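# Pull a stuck end-cap off a gripper into the parts tray

## Task

One gripper has its fingers closed with a plastic end-cap jammed onto them. Get the cap off those fingers and leave it resting inside the parts tray.

## Robot and tools

Robot: two arms, left_arm and right_arm, facing each other across a table. Each has a parallel gripper whose fingers point along the gripper's +x axis and close along its y axis. The reported end_effector_position is the point between the fingers, roughly 3-4 cm behind the tips. Only the last 1.5 cm of each finger pad is flat.

Frame: everything uses the scene frame. Origin lies about halfway between the arms' nominal bases, +z is up, and the table surface is at z = +0.020 m. left_arm's base is on the +y side. Image left/right does not match arm names. Reported hand positions and orientations may be off by a few centimetres, more at long reach.

The 14-number row (used by execute_actions and move): one flat list covering both arms, always all 14 values, each in [-1, 1]. Order: dx, dy, dz, rx, ry, rz, opening for left_arm, then the same seven for right_arm. The first six per arm are an offset, not a pose: a displacement along the scene axes from that arm's Hand target as it stood when the action or move began. 1.0 equals 0.6 m for dx/dy/dz, and 180 degrees for the rotation vector rx/ry/rz, which rotates about the Hand target's position. Sending the same offset twice moves twice. Six zeros re-request the current Hand target. Opening is absolute: +1 fully open (0.080 m); empty fingers touch near -0.78; values below that add no travel. Closing from fully open needs about 0.6 s. To keep a gripper unchanged, resend its current opening; a 0 means half-open, not no change.

execute_actions(actions, cameras): actions is a list of actions; each action is a list of 1-15 rows, one row per 1/30 s step, the final row repeated to fill 15 steps (0.5 s). Every row in an action is measured from the action's starting Hand target. An empty list just reports state and images.

move(target, speed, blend, opening_speed, blocking, cameras): straight-line path for each gripper toward its offset. target is one row or up to 15 rows; every row is an offset from the same starting Hand targets, not chained. speed is m/s (0.002-2.4, default 0.25), one value or one per row; rotation is capped at twice that in rad/s. blend (m) rounds corners in a list. opening_speed (0.2 or more, per second on the -1..1 scale) ramps the fingers. Whole move is capped at 10 s. Openings in the first row start immediately; changed openings in later rows apply once everything has stopped at that row. blocking=false returns after 0.5 s while the move continues. Paths ignore obstacles and the other arm; faster moves overshoot and strike harder. Avoid paths passing near an arm's own base; route around it.

wait(seconds 0-10), stop() brakes a running move, zoom_image(camera, region [x0,y0,x1,y1] px, up to 504x504) enlarges a part of the latest image from cam_high, cam_left_wrist or cam_right_wrist (each 672x504). finished_scene() ends the episode for good; the cap must stay in the tray afterwards.

Results: per arm end_effector_position (m), end_effector_quat_wxyz, velocities (omitted when joint velocities read within noise), Hand target (your last commanded pose after clipping; next offsets start here), Tool commands, grip_measured (same scale as opening), grip_effort_n (motor effort, negative = closing; not pad force, never fully returns to zero), Joint positions (last value = opening in m), Joint torques and External joint torques (estimates with offsets and noise). The move line reports done, off_target, moving, held, blocked or fault, plus limits=paced (pose clipped) or limits=held (steps withheld). done means within 8 mm and 2 degrees; it says nothing about contact. blocked means the gripper stopped far from its drive point, typically against something; both arms then hold still. MOTOR HOT appears at 50 C; OVER-TEMPERATURE FAULT at 95 C freezes that arm 30-60 s or longer.

Controller behaviour: commanded orientation is clipped to within 32 degrees of the measured one each step. Grippers often settle short or tilt, especially far out; small moves may drift sideways. After each move check position and orientation, then send any remaining distance as an offset. An arm pressed against something keeps pressing until commanded back past its gripper.

Gripping: to hold a part, command an opening about 0.08 below grip_measured at first contact for full force; less margin grips lighter. Readings may be off about 1 mm, and up to 3 mm narrower than a hard part under full squeeze. Pads push 34-49 N.

Things to avoid: dropping the cap or releasing it while it moves; anything leaving the table or being left off it; fast impacts and hard pushes; one gripper squeezing the other arm's fingers or any hard arm-to-arm contact (can fail the scene); the clearance check blocks forearm approaches but not gripper-to-gripper collisions. Joint contact torque limits (N m): waist 17.8, shoulder 22, elbow 22, wrist pitch 5.8, wrist yaw 5.78, wrist roll 5.42; reaching one freezes the arm 10 s. Avoid long stretched poses or pushing at unreachable targets (heat). Loose items may get nudged now and then. Joint ranges (rad): waist -3.054..3.054, shoulder 0..3.142, elbow 0..2.356, wrist pitch and yaw -1.571..1.571, wrist roll -3.142..3.142.

Camera calibration (K, distortion, T_world_to_cam) is provided per camera; cam_high sits near [-0.395, 0.002, 1.005] looking down; wrist cameras follow their hands and may lag during motion.

Each tool is called by a JSON object that holds its "fn" and its "kwargs".

## Session

{"fn": "execute_actions", "kwargs": {"actions": []}}

Scene clock: 0.00 s.
left_arm: end_effector_position=(+0.1323, +0.1837, +0.1463) grip_measured=-0.780 grip_effort_n=n/a end_effector_quat_wxyz=(+0.874, +0.109, +0.260, -0.396) | right_arm: end_effector_position=(-0.2494, -0.2447, +0.3764) grip_measured=+1.000 grip_effort_n=n/a end_effector_quat_wxyz=(+0.136, -0.368, -0.008, +0.920)
Joint positions: left_arm=[0.355 1.153 0.427 0.123 -0.3 -0.22 0] | right_arm=[0.67 1.327 1.623 -1.119 -0.399 -0.553 0.08]
Joint velocities: within noise
Joint torques (N m): no reading
External joint torques (N m): no reading
Heat: left arm: hottest wrist pitch 31 °C (+0.0 °C/min); right arm: hottest wrist yaw 33 °C (+0.0 °C/min).
Hand target: left_arm +0.1329, +0.1824, +0.1496; +0.875, +0.105, +0.257, -0.397 | right_arm -0.2493, -0.2450, +0.3780; +0.137, -0.366, -0.009, +0.920
Tool commands: left_gripper/opening=-0.780108 right_gripper/opening=+1.0

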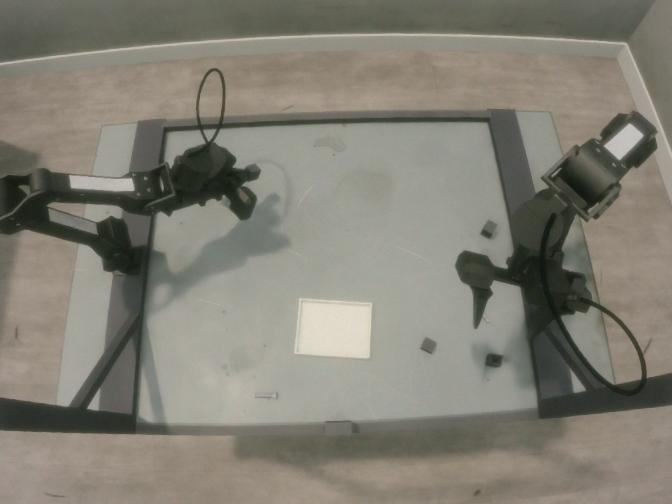

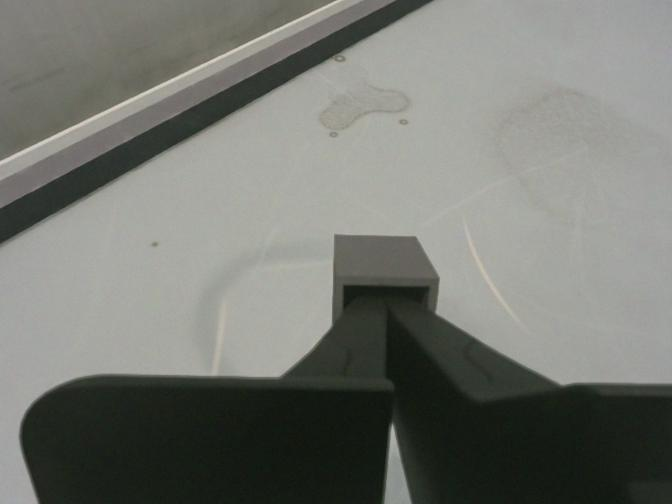

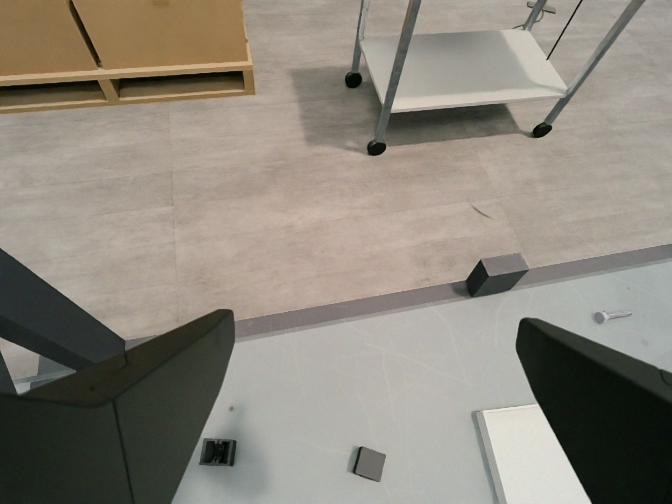

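{"fn": "zoom_image", "kwargs": {"camera": "cam_left_wrist", "region": [280, 180, 500, 400]}}

{"fn": "zoom_image", "kwargs": {"camera": "cam_high", "region": [150, 110, 310, 270]}}

{"fn": "zoom_image", "kwargs": {"camera": "cam_high", "region": [280, 210, 540, 420]}}

Scaled by 2.291 from the camera's 672x504 image, which has a finer 960x720 frame.

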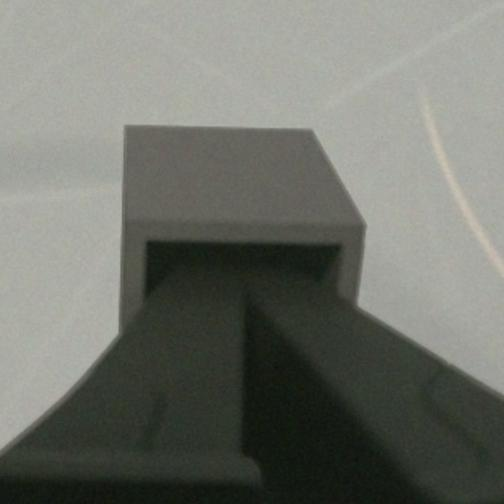

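Scaled by 3.150 from the camera's 672x504 image, which has a finer 960x720 frame.

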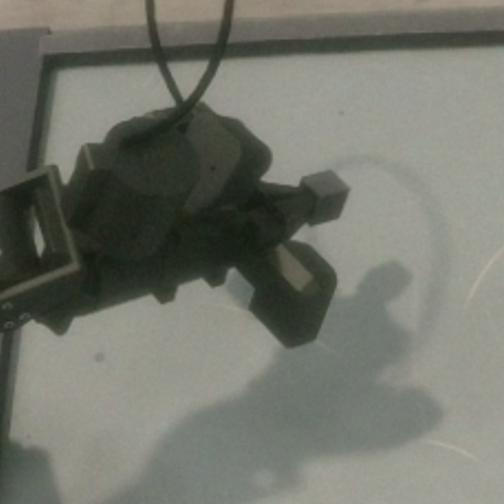

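Scaled by 1.938 from the camera's 672x504 image, which has a finer 960x720 frame.

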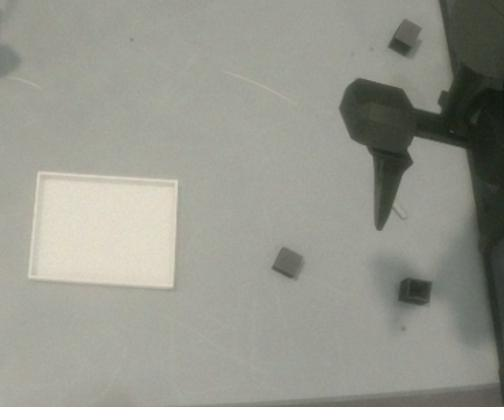

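{"fn": "move", "kwargs": {"target": [-0.305,-0.104,0.134,-0.1686,-0.0708,-0.2226,-0.78,0.332,0.275,-0.247,0.1758,0.1848,-0.3858,1], "speed": 0.35}}

Scene clock: 4.17 s.
left_arm: end_effector_position=(-0.0478, +0.1212, +0.2269) grip_measured=-0.780 grip_effort_n=1.2 end_effector_quat_wxyz=(+0.711, +0.002, +0.004, -0.704) | right_arm: end_effector_position=(-0.0520, -0.0798, +0.2336) grip_measured=+1.000 grip_effort_n=-4.4 end_effector_quat_wxyz=(+0.704, +0.002, -0.004, +0.710)
Joint positions: left_arm=[-0.17 1.217 0.283 0.924 -0.18 -0.005 0] | right_arm=[0.184 1.404 0.419 0.992 0.167 -0.004 0.08]
Joint velocities: within noise
Joint torques (N m): left_arm=[-0.42 -3.33 5.46 1.6 0.16 0.18] | right_arm=[-0.24 -3.5 6.56 2.05 0.21 0.09]
External joint torques (N m): left_arm=[-0.44 -0.33 -0.05 0.02 0.17 0.18] | right_arm=[-0.24 0.86 0.93 0.39 0.21 0.08]
Heat: left arm: hottest wrist pitch 31 °C (+0.0 °C/min); right arm: hottest wrist pitch 33 °C (+0.0 °C/min).
Hand target: left_arm -0.0501, +0.1200, +0.2299; +0.707, +0.000, +0.000, -0.707 | right_arm -0.0501, -0.0799, +0.2298; +0.707, +0.000, +0.000, +0.707
Off the commanded pose: left_arm 0.004 m, 1 deg | right_arm 0.004 m, 1 deg.
move: done
camera_calibration:
cam_left_wrist: T_world_to_cam=[[-0.999519, 0.008767, 0.0297333, -0.0464941], [-0.0243693, 0.370596, -0.928474, 0.191189], [-0.019159, -0.928753, -0.370205, 0.270678], [0, 0, 0, 1]] pos_world=[-0.0366267, 0.180947, 0.279102]
cam_right_wrist: T_world_to_cam=[[0.99886, 0.0449593, 0.0160267, 0.0624309], [0.0293231, -0.313084, -0.949273, 0.231746], [-0.037661, 0.948661, -0.314045, 0.228167], [0, 0, 0, 1]] pos_world=[-0.0605623, -0.146704, 0.290644]

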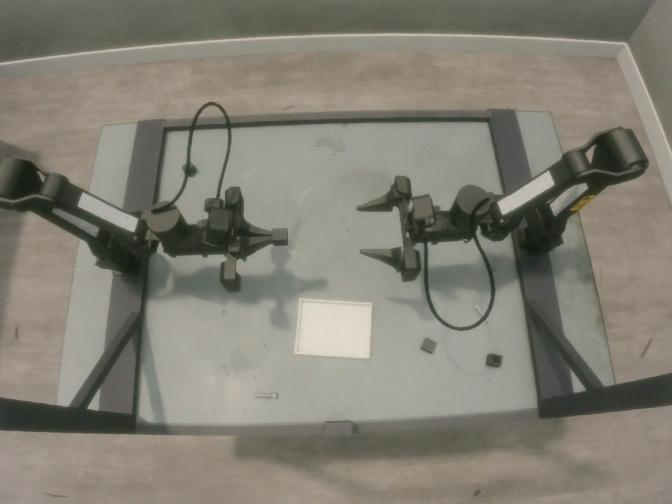

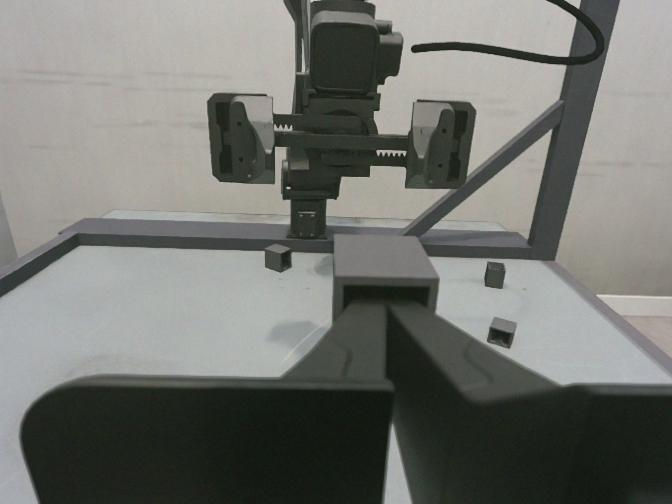

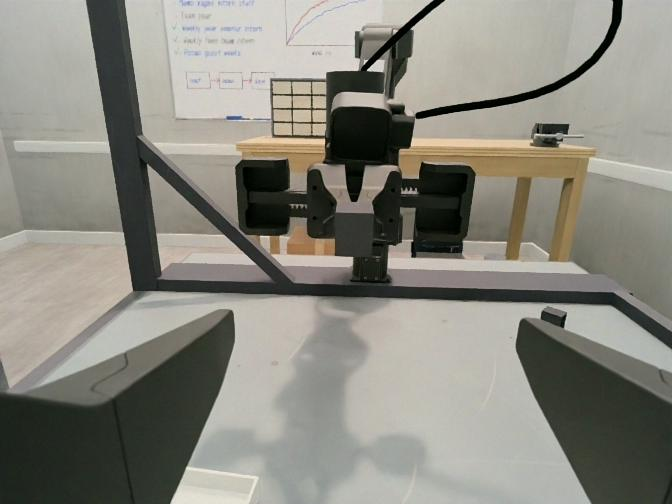

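{"fn": "move", "kwargs": {"target": [0,0,0,0,0,0,-0.78,-0.01,0.15,-0.006,0,0,0,1], "speed": 0.15}}

{"fn": "zoom_image", "kwargs": {"camera": "cam_right_wrist", "region": [200, 130, 550, 400]}}

{"fn": "zoom_image", "kwargs": {"camera": "cam_high", "region": [210, 160, 450, 300]}}

Scene clock: 5.70 s.
left_arm: end_effector_position=(-0.0479, +0.1212, +0.2269) grip_measured=-0.780 grip_effort_n=1.2 end_effector_quat_wxyz=(+0.710, +0.002, +0.004, -0.704) | right_arm: end_effector_position=(-0.0561, +0.0070, +0.2267) grip_measured=+1.000 grip_effort_n=-4.4 end_effector_quat_wxyz=(+0.708, -0.001, -0.002, +0.706)
Joint positions: left_arm=[-0.17 1.217 0.283 0.924 -0.179 -0.004 0] | right_arm=[0.155 1.751 0.74 1.011 0.149 -0.004 0.08]
Joint velocities: within noise
Joint torques (N m): left_arm=[-0.42 -3.33 5.43 1.61 0.16 0.15] | right_arm=[-0.37 -5.87 8.63 1.66 -0.25 0.11]
External joint torques (N m): left_arm=[-0.41 -0.28 -0.12 0.02 0.16 0.14] | right_arm=[-0.37 0.97 3.11 0 -0.25 0.1]
Heat: left arm: hottest wrist pitch 32 °C (+10.5 °C/min); right arm: hottest wrist pitch 33 °C (+10.5 °C/min).
Hand target: left_arm -0.0502, +0.1200, +0.2299; +0.707, +0.000, +0.000, -0.707 | right_arm -0.0560, +0.0101, +0.2264; +0.707, +0.000, +0.000, +0.707
Off the commanded pose: left_arm 0.004 m, 1 deg | right_arm 0.003 m, 0 deg.
move: done
camera_calibration:
cam_left_wrist: T_world_to_cam=[[-0.999528, 0.00913646, 0.029342, -0.0465526], [-0.0238689, 0.370601, -0.928485, 0.191206], [-0.0193573, -0.928747, -0.370208, 0.270669], [0, 0, 0, 1]] pos_world=[-0.0367273, 0.180947, 0.279102]
cam_right_wrist: T_world_to_cam=[[0.999301, 0.0332859, 0.0170329, 0.0626511], [0.026808, -0.32025, -0.946954, 0.25177], [-0.0260654, 0.946748, -0.320918, 0.145808], [0, 0, 0, 1]] pos_world=[-0.0655562, -0.0594994, 0.28414]

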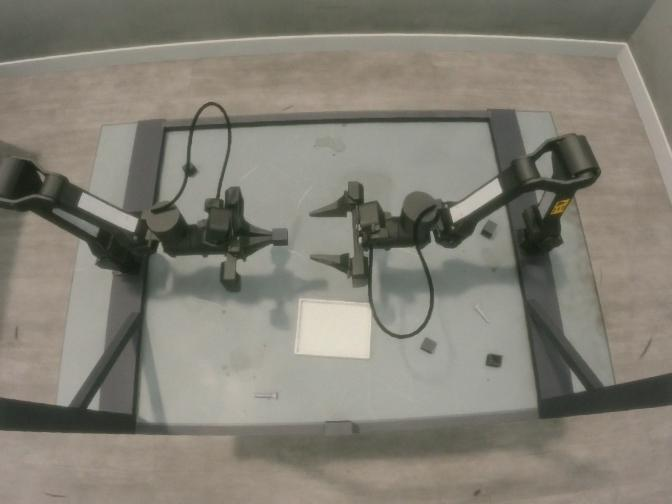

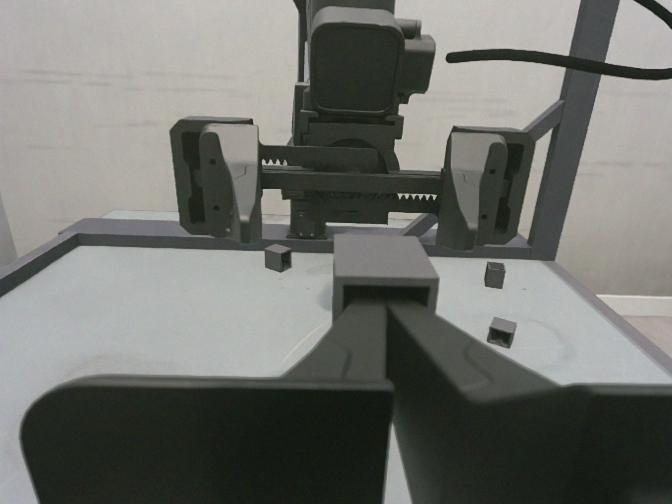

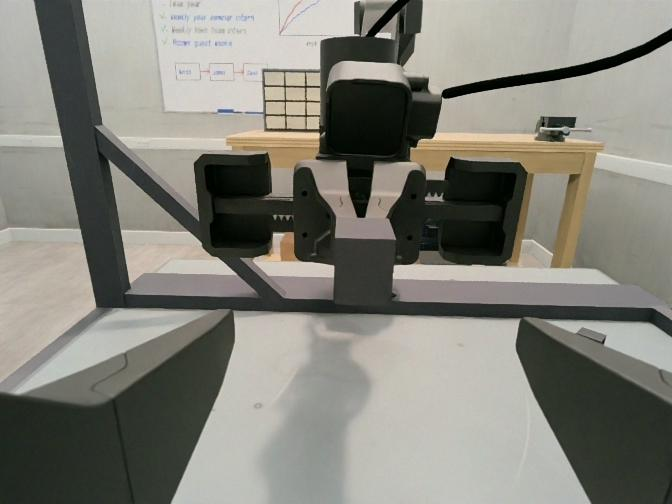

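Scaled by 1.440 from the camera's 672x504 image, which has a finer 960x720 frame.

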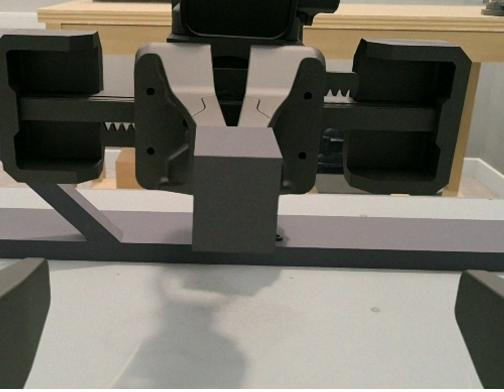

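Scaled by 2.100 from the camera's 672x504 image, which has a finer 960x720 frame.

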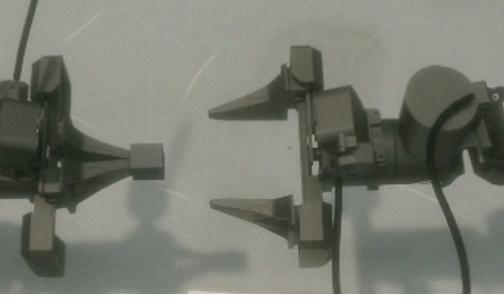

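{"fn": "move", "kwargs": {"target": [0,0,0,0,0,0,-0.78,-0.004,0.09,0.003,0,0,0,1], "speed": 0.1}}

{"fn": "zoom_image", "kwargs": {"camera": "cam_right_wrist", "region": [200, 130, 550, 400]}}

{"fn": "zoom_image", "kwargs": {"camera": "cam_high", "region": [210, 160, 450, 300]}}

Scene clock: 7.17 s.
left_arm: end_effector_position=(-0.0479, +0.1212, +0.2269) grip_measured=-0.780 grip_effort_n=1.2 end_effector_quat_wxyz=(+0.710, +0.002, +0.004, -0.704) | right_arm: end_effector_position=(-0.0588, +0.0608, +0.2295) grip_measured=+1.000 grip_effort_n=-4.4 end_effector_quat_wxyz=(+0.708, -0.001, -0.002, +0.706)
Joint positions: left_arm=[-0.17 1.217 0.283 0.924 -0.179 -0.004 0] | right_arm=[0.14 1.913 0.976 0.939 0.135 -0.004 0.08]
Joint velocities: within noise
Joint torques (N m): left_arm=[-0.5 -3.31 5.44 1.6 0.16 0.15] | right_arm=[-0.37 -7.15 9.04 1.65 -0.27 0.09]
External joint torques (N m): left_arm=[-0.51 -0.28 -0.07 0.02 0.16 0.15] | right_arm=[-0.4 1.09 3.31 0 -0.26 0.09]
Heat: left arm: hottest wrist pitch 32 °C (+8.4 °C/min); right arm: hottest wrist pitch 33 °C (+8.4 °C/min).
Hand target: left_arm -0.0502, +0.1200, +0.2299; +0.707, +0.000, +0.000, -0.707 | right_arm -0.0585, +0.0640, +0.2281; +0.707, +0.000, +0.000, +0.707
Off the commanded pose: left_arm 0.004 m, 1 deg | right_arm 0.004 m, 0 deg.
move: done
camera_calibration:
cam_left_wrist: T_world_to_cam=[[-0.999528, 0.00913646, 0.029342, -0.0465526], [-0.0238689, 0.370601, -0.928485, 0.191206], [-0.0193573, -0.928747, -0.370208, 0.270669], [0, 0, 0, 1]] pos_world=[-0.0367273, 0.180947, 0.279102]
cam_right_wrist: T_world_to_cam=[[0.999303, 0.0332979, 0.0168466, 0.0634644], [0.0266055, -0.319174, -0.947323, 0.271819], [-0.0261669, 0.947111, -0.319838, 0.0953898], [0, 0, 0, 1]] pos_world=[-0.068156, -0.00570026, 0.286941]

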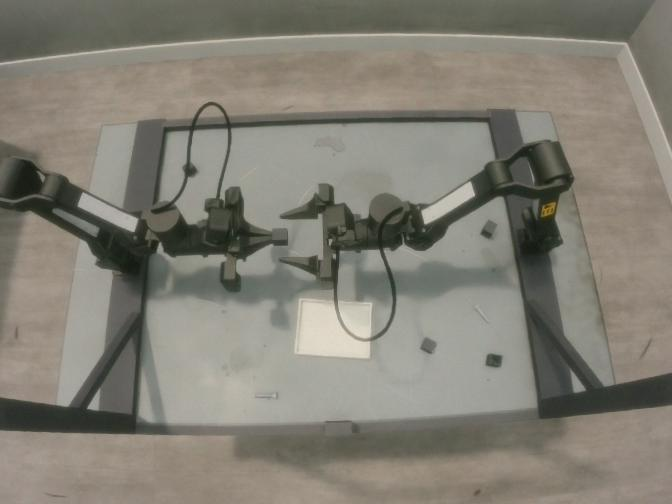

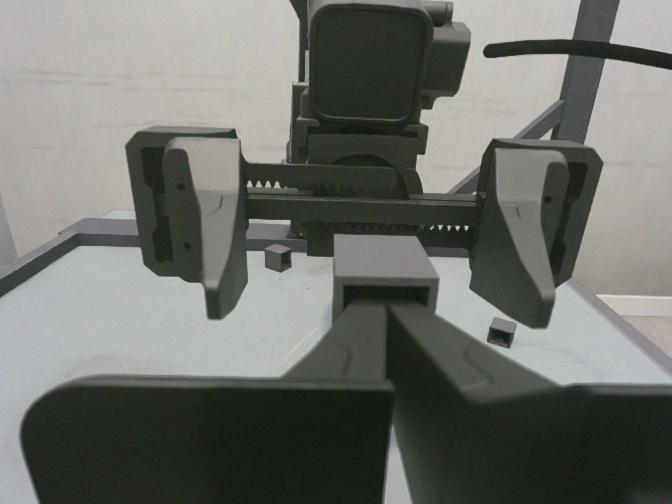

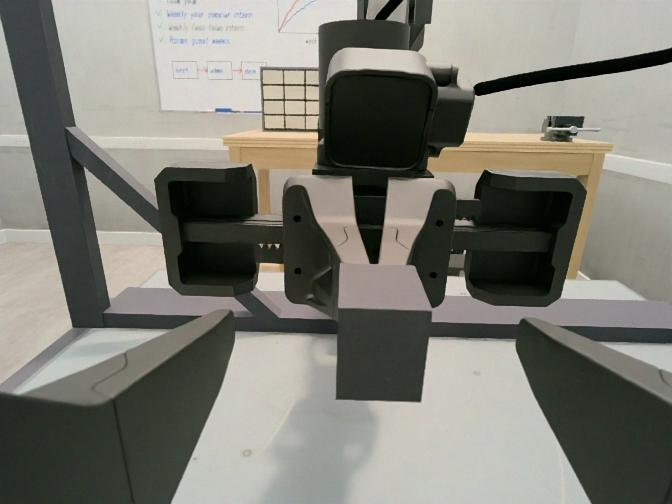

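Scaled by 1.440 from the camera's 672x504 image, which has a finer 960x720 frame.

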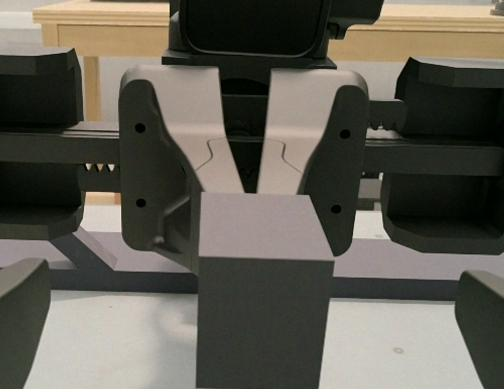

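Scaled by 2.100 from the camera's 672x504 image, which has a finer 960x720 frame.

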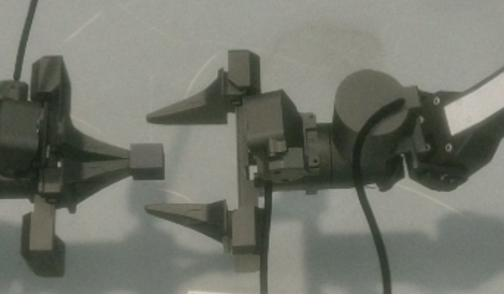

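{"fn": "move", "kwargs": {"target": [[0,0,0,0,0,0,-0.78,0,0.006,0.004,0,0,0,1],[0,0,0,0,0,0,-0.78,0,0.006,0.004,0,0,0,-0.42]], "speed": 0.1, "opening_speed": 1.0}}

Scene clock: 9.73 s.
left_arm: end_effector_position=(-0.0486, +0.1213, +0.2269) grip_measured=-0.780 grip_effort_n=1.2 end_effector_quat_wxyz=(+0.710, +0.002, +0.004, -0.705) | right_arm: end_effector_position=(-0.0585, +0.0645, +0.2317) grip_measured=-0.326 grip_effort_n=-83.5 end_effector_quat_wxyz=(+0.708, -0.001, -0.001, +0.706)
Joint positions: left_arm=[-0.171 1.217 0.283 0.924 -0.178 -0.004 0] | right_arm=[0.138 1.919 0.995 0.924 0.134 -0.004 0.02]
Joint velocities: within noise
Joint torques (N m): left_arm=[-0.23 -3.36 5.41 1.59 0.11 0.16] | right_arm=[-0.27 -7.19 9.06 1.66 -0.25 0.08]
External joint torques (N m): left_arm=[-0.24 -0.31 -0.12 -0.01 0.11 0.16] | right_arm=[-0.21 1.27 3.18 -0.02 -0.26 0.07]
Heat: left arm: hottest wrist pitch 33 °C (+12.3 °C/min); right arm: hottest wrist pitch 34 °C (+12.3 °C/min).
Hand target: left_arm -0.0501, +0.1200, +0.2299; +0.707, +0.000, +0.000, -0.707 | right_arm -0.0584, +0.0677, +0.2303; +0.707, -0.001, +0.000, +0.707
Off the commanded pose: left_arm 0.004 m, 1 deg | right_arm 0.003 m, 0 deg.
move: done
camera_calibration:
cam_left_wrist: T_world_to_cam=[[-0.9995, 0.0118278, 0.0293299, -0.0475354], [-0.02286, 0.370654, -0.92849, 0.191222], [-0.0218532, -0.928696, -0.370199, 0.270557], [0, 0, 0, 1]] pos_world=[-0.0372277, 0.18095, 0.279102]
cam_right_wrist: T_world_to_cam=[[0.999319, 0.0329297, 0.0166332, 0.0631626], [0.0263046, -0.319878, -0.947093, 0.275023], [-0.0258669, 0.946886, -0.320527, 0.0927182], [0, 0, 0, 1]] pos_world=[-0.0679556, -0.00189974, 0.28914]

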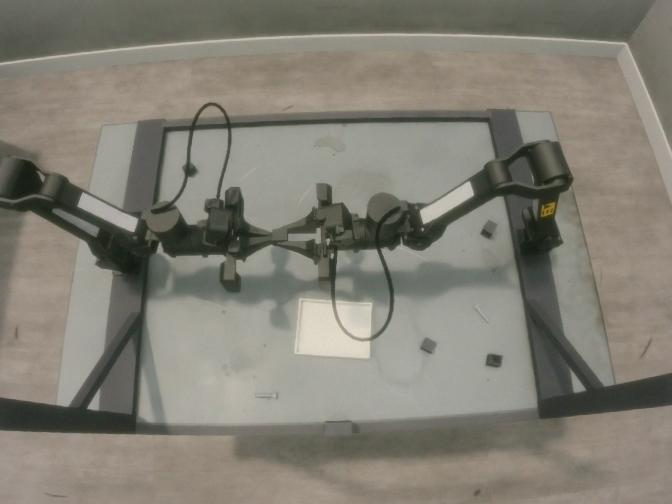

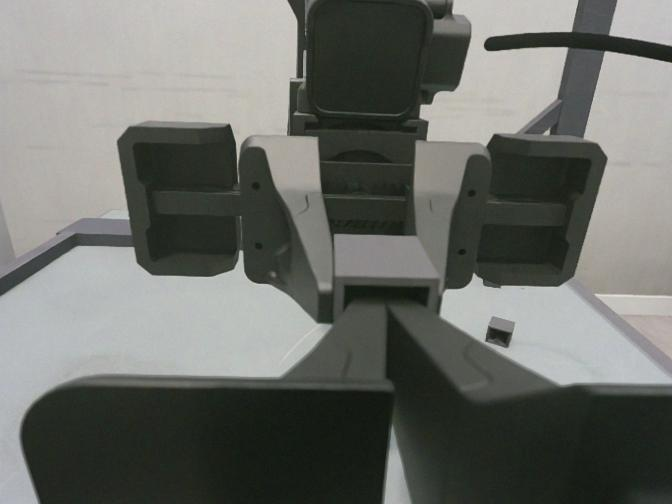

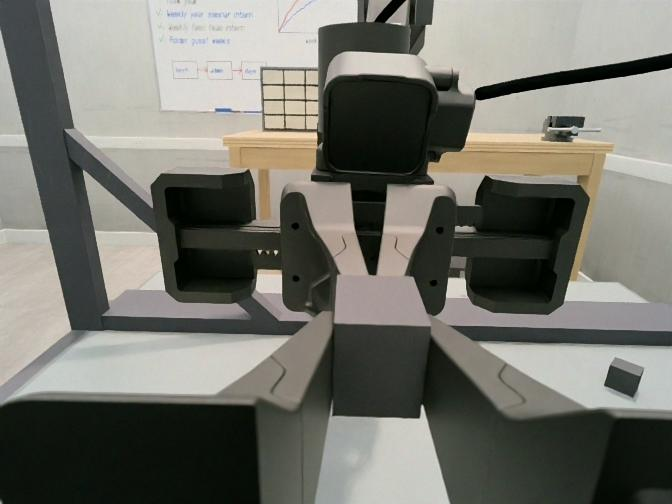

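{"fn": "move", "kwargs": {"target": [0,0.1,0,0,0,0,-0.78,0,-0.06,0,0,0,0,-0.42], "speed": 0.08}}

Scene clock: 11.20 s.
left_arm: end_effector_position=(-0.0502, +0.1787, +0.2310) grip_measured=-0.780 grip_effort_n=1.2 end_effector_quat_wxyz=(+0.707, -0.001, +0.001, -0.708) | right_arm: end_effector_position=(-0.0582, +0.0344, +0.2237) grip_measured=-0.326 grip_effort_n=-83.5 end_effector_quat_wxyz=(+0.706, -0.008, +0.004, +0.708)
Joint positions: left_arm=[-0.248 0.791 0.147 0.643 -0.246 -0.004 0] | right_arm=[0.146 1.837 0.857 0.964 0.135 -0.004 0.02]
Joint velocities: within noise
Joint torques (N m): left_arm=[-0.41 -2.35 4.82 1.35 -0.23 0.13] | right_arm=[0.28 -9.61 6.44 2.1 0.22 0.09]
External joint torques (N m): left_arm=[-0.41 -1.14 -1.45 -0.23 -0.23 0.12] | right_arm=[0.28 -1.9 0.77 0.41 0.21 0.08]
Heat: left arm: hottest wrist pitch 33 °C (+10.7 °C/min); right arm: hottest wrist pitch 34 °C (+10.7 °C/min).
Hand target: left_arm -0.0502, +0.1801, +0.2298; +0.707, +0.000, +0.000, -0.707 | right_arm -0.0586, +0.0316, +0.2304; +0.707, +0.000, +0.000, +0.707
Off the commanded pose: left_arm 0.002 m, 0 deg | right_arm 0.007 m, 1 deg.
move: done
camera_calibration:
cam_left_wrist: T_world_to_cam=[[-0.999353, 0.0200867, 0.0298483, -0.0515374], [-0.0205322, 0.362848, -0.931622, 0.175949], [-0.0295436, -0.931632, -0.362201, 0.323708], [0, 0, 0, 1]] pos_world=[-0.0383279, 0.238769, 0.282704]
cam_right_wrist: T_world_to_cam=[[0.999045, 0.0396939, 0.0182368, 0.063284], [0.0305125, -0.335357, -0.941597, 0.257374], [-0.0312598, 0.941254, -0.336248, 0.122058], [0, 0, 0, 1]] pos_world=[-0.0672612, -0.0310873, 0.28223]

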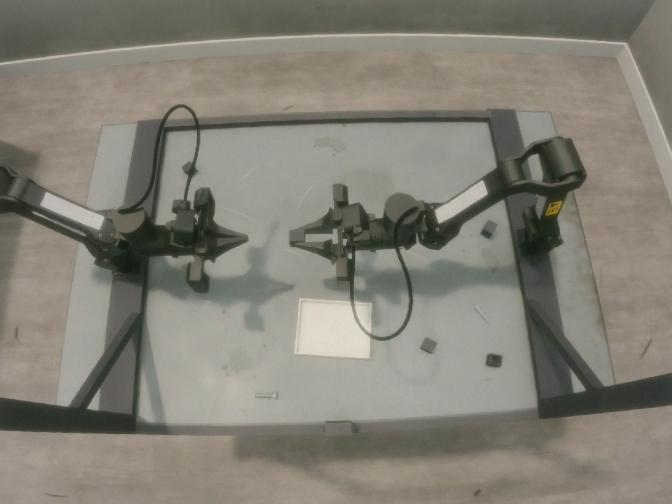

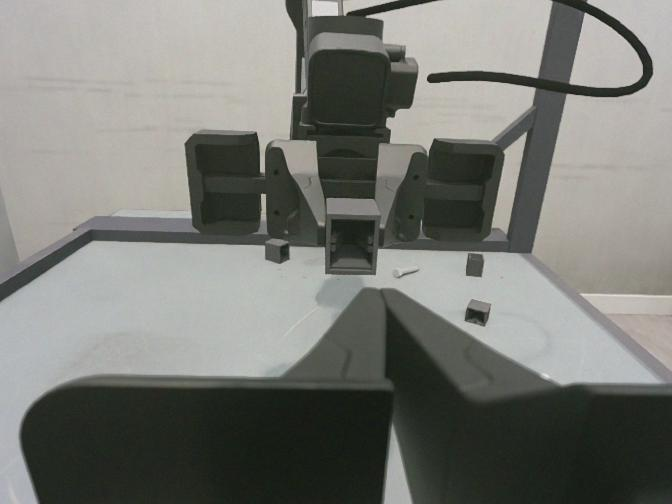

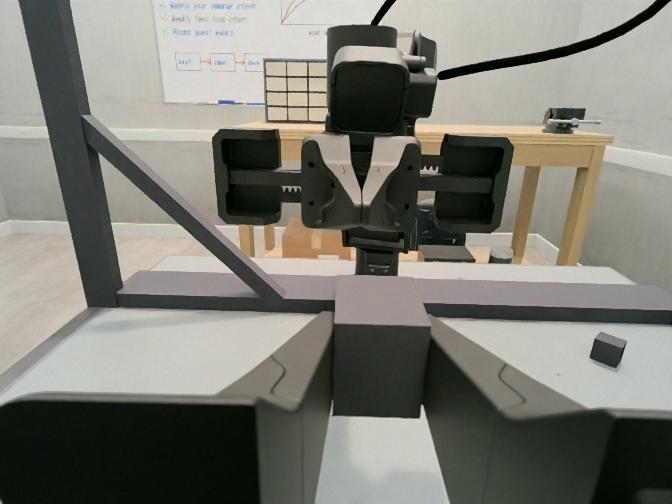

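{"fn": "move", "kwargs": {"target": [0,0.03,0,0,0,0,-0.78,-0.219,-0.044,-0.167,-0.5,0,0,-0.42], "speed": 0.35}}

Scene clock: 14.33 s.
left_arm: end_effector_position=(-0.0502, +0.1970, +0.2316) grip_measured=-0.780 grip_effort_n=1.2 end_effector_quat_wxyz=(+0.707, -0.002, +0.001, -0.708) | right_arm: end_effector_position=(-0.1875, +0.0040, +0.1336) grip_measured=-0.326 grip_effort_n=-83.5 end_effector_quat_wxyz=(+0.516, -0.467, +0.481, +0.533)
Joint positions: left_arm=[-0.287 0.617 0.121 0.496 -0.285 -0.004 0] | right_arm=[0.378 2.433 2.337 -1.37 0.007 0.366 0.02]
Joint velocities: within noise
Joint torques (N m): left_arm=[-0.48 -1.63 4.93 1.31 -0.24 0.13] | right_arm=[0.17 -10.25 8.97 0.32 -0.27 0.08]
External joint torques (N m): left_arm=[-0.49 -1.01 -1.57 -0.27 -0.24 0.13] | right_arm=[0.15 1.24 3.22 -0.19 -0.28 0.08]
Heat: left arm: hottest wrist pitch 33 °C (+8.4 °C/min); right arm: hottest wrist pitch 34 °C (+8.4 °C/min).
Hand target: left_arm -0.0502, +0.1980, +0.2300; +0.707, +0.000, +0.000, -0.707 | right_arm -0.1899, +0.0053, +0.1303; +0.500, -0.500, +0.500, +0.500
Off the commanded pose: left_arm 0.002 m, 0 deg | right_arm 0.004 m, 6 deg.
joint sent to its limit (right arm) — joint 3 (elbow), upper limit, where the elbow is as straight as it goes. The joint targets are off in orientation, not in position.
move: off_target (right_arm)
camera_calibration:
cam_left_wrist: T_world_to_cam=[[-0.999338, 0.0201748, 0.0302642, -0.0520613], [-0.020932, 0.361471, -0.932148, 0.170226], [-0.0297456, -0.932165, -0.36081, 0.340769], [0, 0, 0, 1]] pos_world=[-0.0383273, 0.257171, 0.283204]
cam_right_wrist: T_world_to_cam=[[0.997591, 0.0204228, -0.0663026, 0.206536], [0.0347551, -0.974236, 0.222837, 0.013997], [-0.0600435, -0.224604, -0.972598, 0.2007], [0, 0, 0, 1]] pos_world=[-0.194475, 0.0544964, 0.205775]

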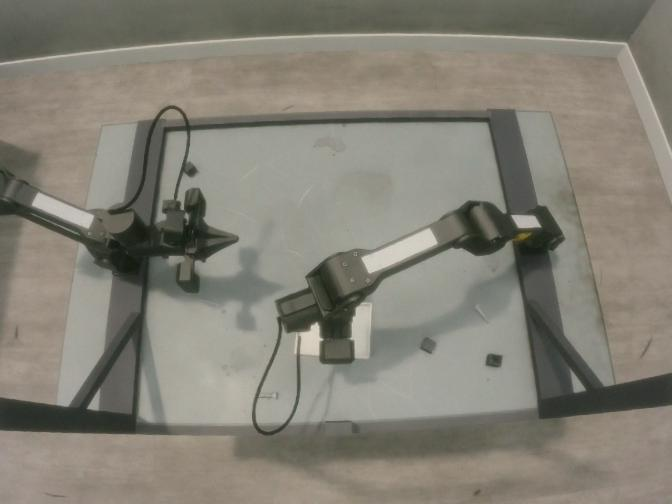

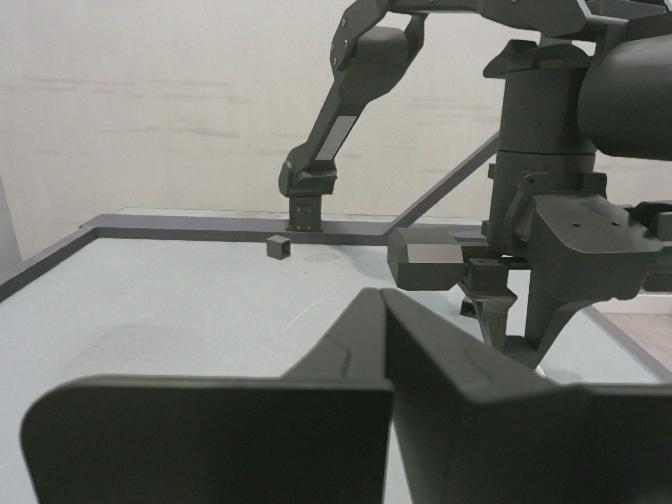

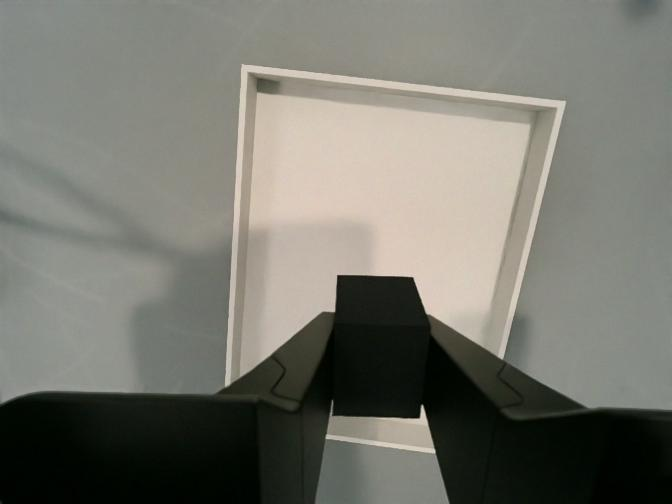

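{"fn": "move", "kwargs": {"target": [0,0,0,0,0,0,-0.78,0,0.025,-0.088,0,0,0,-0.42], "speed": 0.12}}

{"fn": "zoom_image", "kwargs": {"camera": "cam_left_wrist", "region": [380, 180, 672, 400]}}

Scene clock: 15.50 s.
left_arm: end_effector_position=(-0.0502, +0.1970, +0.2314) grip_measured=-0.780 grip_effort_n=1.2 end_effector_quat_wxyz=(+0.707, -0.001, +0.001, -0.707) | right_arm: end_effector_position=(-0.1892, +0.0181, +0.0810) grip_measured=-0.326 grip_effort_n=-83.5 end_effector_quat_wxyz=(+0.512, -0.477, +0.487, +0.522)
Joint positions: left_arm=[-0.287 0.617 0.12 0.496 -0.286 -0.004 0] | right_arm=[0.37 2.548 2.341 -1.291 0.006 0.361 0.02]
Joint velocities: within noise
Joint torques (N m): left_arm=[-0.46 -1.57 5.04 1.31 -0.24 0.14] | right_arm=[-0.25 -10.97 8.47 0.71 -0.23 -0.09]
External joint torques (N m): left_arm=[-0.48 -0.97 -1.44 -0.25 -0.24 0.14] | right_arm=[-0.16 0.93 2.76 0.25 -0.26 -0.09]
Heat: left arm: hottest wrist pitch 33 °C (+7.7 °C/min); right arm: hottest wrist pitch 34 °C (+7.7 °C/min).
Hand target: left_arm -0.0501, +0.1980, +0.2298; +0.707, +0.000, +0.000, -0.707 | right_arm -0.1899, +0.0203, +0.0774; +0.500, -0.500, +0.500, +0.500
Off the commanded pose: left_arm 0.002 m, 0 deg | right_arm 0.004 m, 4 deg.
joint sent to its limit (right arm) — joint 3 (elbow), upper limit, where the elbow is as straight as it goes. The joint targets are off in orientation, not in position.
move: off_target (right_arm)
camera_calibration:
cam_left_wrist: T_world_to_cam=[[-0.999353, 0.0196859, 0.0300978, -0.0518831], [-0.0209324, 0.362137, -0.93189, 0.169796], [-0.0292446, -0.931917, -0.361491, 0.340844], [0, 0, 0, 1]] pos_world=[-0.0383275, 0.25717, 0.283004]
cam_right_wrist: T_world_to_cam=[[0.998318, 0.0167127, -0.055507, 0.203765], [0.0302406, -0.967068, 0.252714, 0.0361034], [-0.0494555, -0.253967, -0.965948, 0.154631], [0, 0, 0, 1]] pos_world=[-0.196867, 0.07078, 0.151552]

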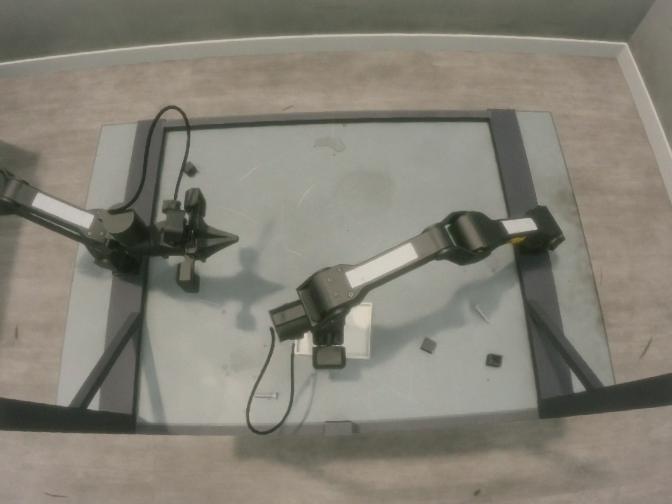

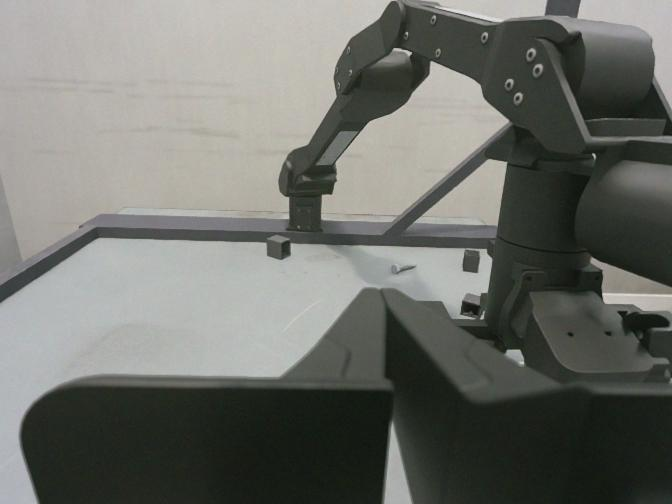

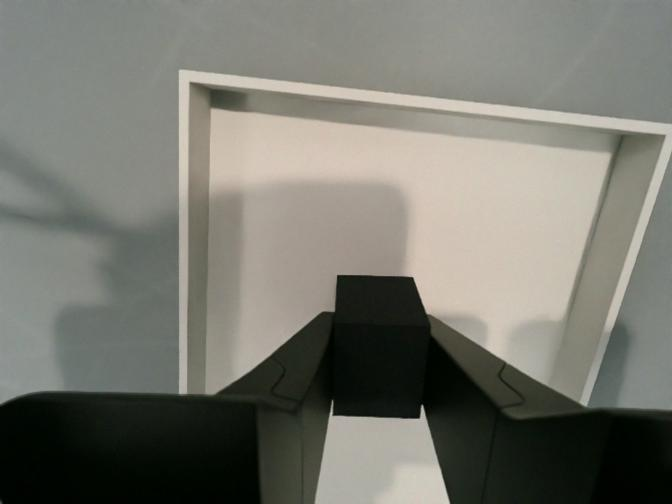

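Scaled by 1.726 from the camera's 672x504 image, which has a finer 960x720 frame.

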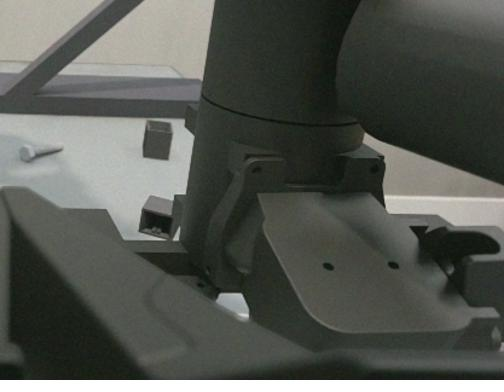

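{"fn": "move", "kwargs": {"target": [0,0,0,0,0,0,-0.78,0,0.0,-0.015,0,0,0,-0.42], "speed": 0.05, "cameras": ["cam_right_wrist"]}}

Scene clock: 16.67 s.
left_arm: end_effector_position=(-0.0502, +0.1970, +0.2314) grip_measured=-0.780 grip_effort_n=1.2 end_effector_quat_wxyz=(+0.707, -0.001, +0.001, -0.707) | right_arm: end_effector_position=(-0.1892, +0.0181, +0.0788) grip_measured=-0.326 grip_effort_n=-83.5 end_effector_quat_wxyz=(+0.512, -0.478, +0.487, +0.521)
Joint positions: left_arm=[-0.287 0.617 0.12 0.496 -0.286 -0.004 0] | right_arm=[0.37 2.552 2.341 -1.29 0.006 0.361 0.02]
Joint velocities: within noise
Joint torques (N m): left_arm=[-0.47 -1.65 5.01 1.3 -0.24 0.13] | right_arm=[-0.2 -9.52 8.41 0.97 -0.24 -0.08]
External joint torques (N m): left_arm=[-0.47 -1.07 -1.42 -0.25 -0.24 0.13] | right_arm=[-0.16 2.49 2.66 0.51 -0.27 -0.08]
Heat: left arm: hottest wrist pitch 34 °C (+10.8 °C/min); right arm: hottest wrist pitch 34 °C (+7.2 °C/min).
Hand target: left_arm -0.0501, +0.1980, +0.2299; +0.707, +0.000, +0.000, -0.707 | right_arm -0.1899, +0.0204, +0.0685; +0.500, -0.500, +0.500, +0.500
Off the commanded pose: left_arm 0.002 m, 0 deg | right_arm 0.011 m, 4 deg.
joint sent to its limit (right arm) — joint 3 (elbow), upper limit, where the elbow is as straight as it goes. The joint targets are off in orientation, not in position.
move: off_target (right_arm)
camera_calibration:
cam_right_wrist: T_world_to_cam=[[0.998377, 0.0165184, -0.0545084, 0.203503], [0.0299392, -0.966339, 0.255525, 0.0364685], [-0.0484527, -0.256742, -0.965265, 0.152679], [0, 0, 0, 1]] pos_world=[-0.196866, 0.0710785, 0.149149]
Images, in order (width x height): cam_right_wrist 672x504.

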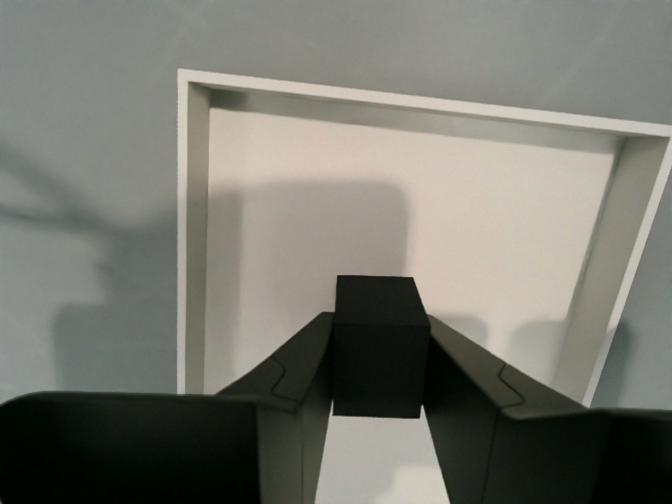

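{"fn": "move", "kwargs": {"target": [0,0,0,0,0,0,-0.78,0,0.0,-0.008,0,0,0,-0.42], "speed": 0.05}}

{"fn": "zoom_image", "kwargs": {"camera": "cam_high", "region": [240, 250, 400, 390]}}

Scene clock: 17.73 s.
left_arm: end_effector_position=(-0.0502, +0.1970, +0.2314) grip_measured=-0.780 grip_effort_n=1.2 end_effector_quat_wxyz=(+0.707, -0.001, +0.001, -0.707) | right_arm: end_effector_position=(-0.1894, +0.0188, +0.0781) grip_measured=-0.326 grip_effort_n=-83.5 end_effector_quat_wxyz=(+0.512, -0.478, +0.487, +0.522)
Joint positions: left_arm=[-0.287 0.617 0.12 0.496 -0.286 -0.004 0] | right_arm=[0.37 2.556 2.344 -1.289 0.006 0.361 0.02]
Joint velocities: within noise
Joint torques (N m): left_arm=[-0.4 -1.6 5.04 1.31 -0.25 0.14] | right_arm=[-0.26 -8.76 8.03 1.1 -0.24 -0.08]
External joint torques (N m): left_arm=[-0.42 -0.97 -1.46 -0.27 -0.24 0.14] | right_arm=[-0.27 3.29 2.28 0.65 -0.25 -0.08]
Heat: left arm: hottest wrist pitch 34 °C (+10.2 °C/min); right arm: hottest wrist pitch 34 °C (+6.8 °C/min).
Hand target: left_arm -0.0501, +0.1980, +0.2299; +0.707, +0.000, +0.000, -0.707 | right_arm -0.1899, +0.0204, +0.0637; +0.500, -0.500, +0.500, +0.500
Off the commanded pose: left_arm 0.002 m, 0 deg | right_arm 0.014 m, 4 deg.
joint sent to its limit (right arm) — joint 3 (elbow), upper limit, where the elbow is as straight as it goes. The joint targets are off in orientation, not in position.
move: off_target (right_arm)
camera_calibration:
cam_left_wrist: T_world_to_cam=[[-0.999353, 0.0196859, 0.0300978, -0.0518831], [-0.0209324, 0.362137, -0.93189, 0.169796], [-0.0292446, -0.931917, -0.361491, 0.340844], [0, 0, 0, 1]] pos_world=[-0.0383275, 0.25717, 0.283004]
cam_right_wrist: T_world_to_cam=[[0.998364, 0.0166021, -0.0547184, 0.203779], [0.0300395, -0.966518, 0.254835, 0.0372748], [-0.0486555, -0.256061, -0.965435, 0.152054], [0, 0, 0, 1]] pos_world=[-0.197167, 0.0715789, 0.14845]

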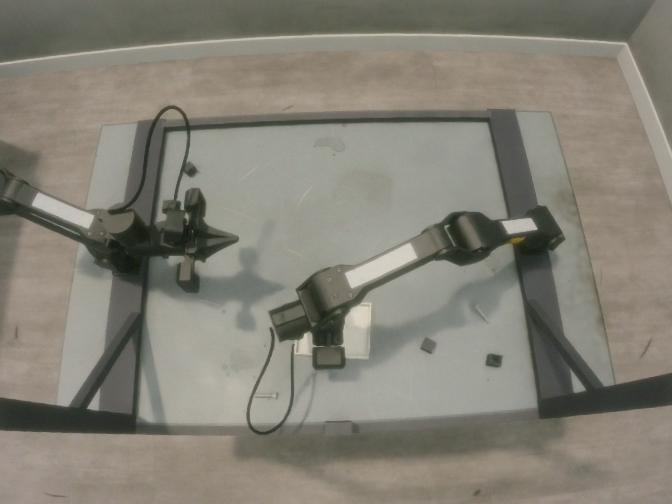

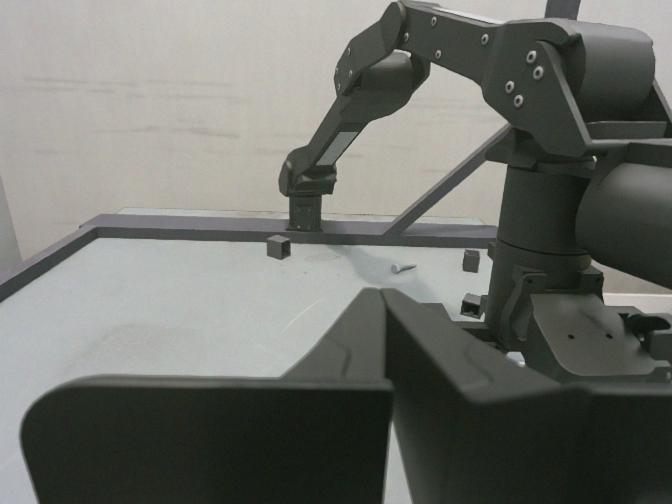

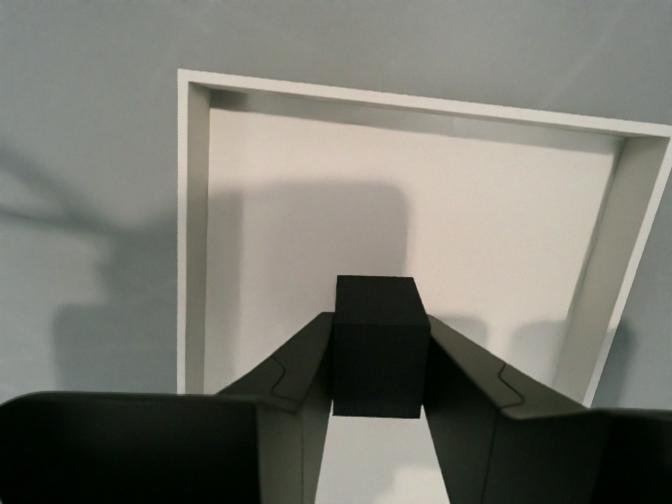

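Scaled by 3.150 from the camera's 672x504 image, which has a finer 960x720 frame.

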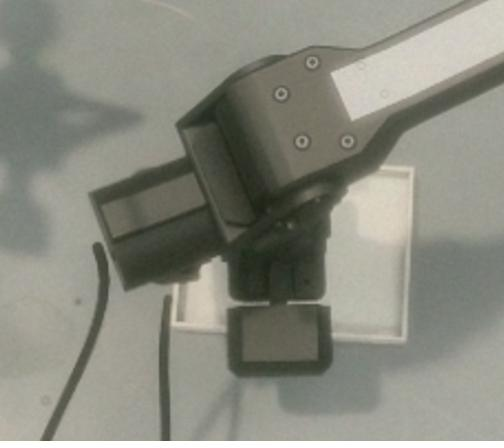

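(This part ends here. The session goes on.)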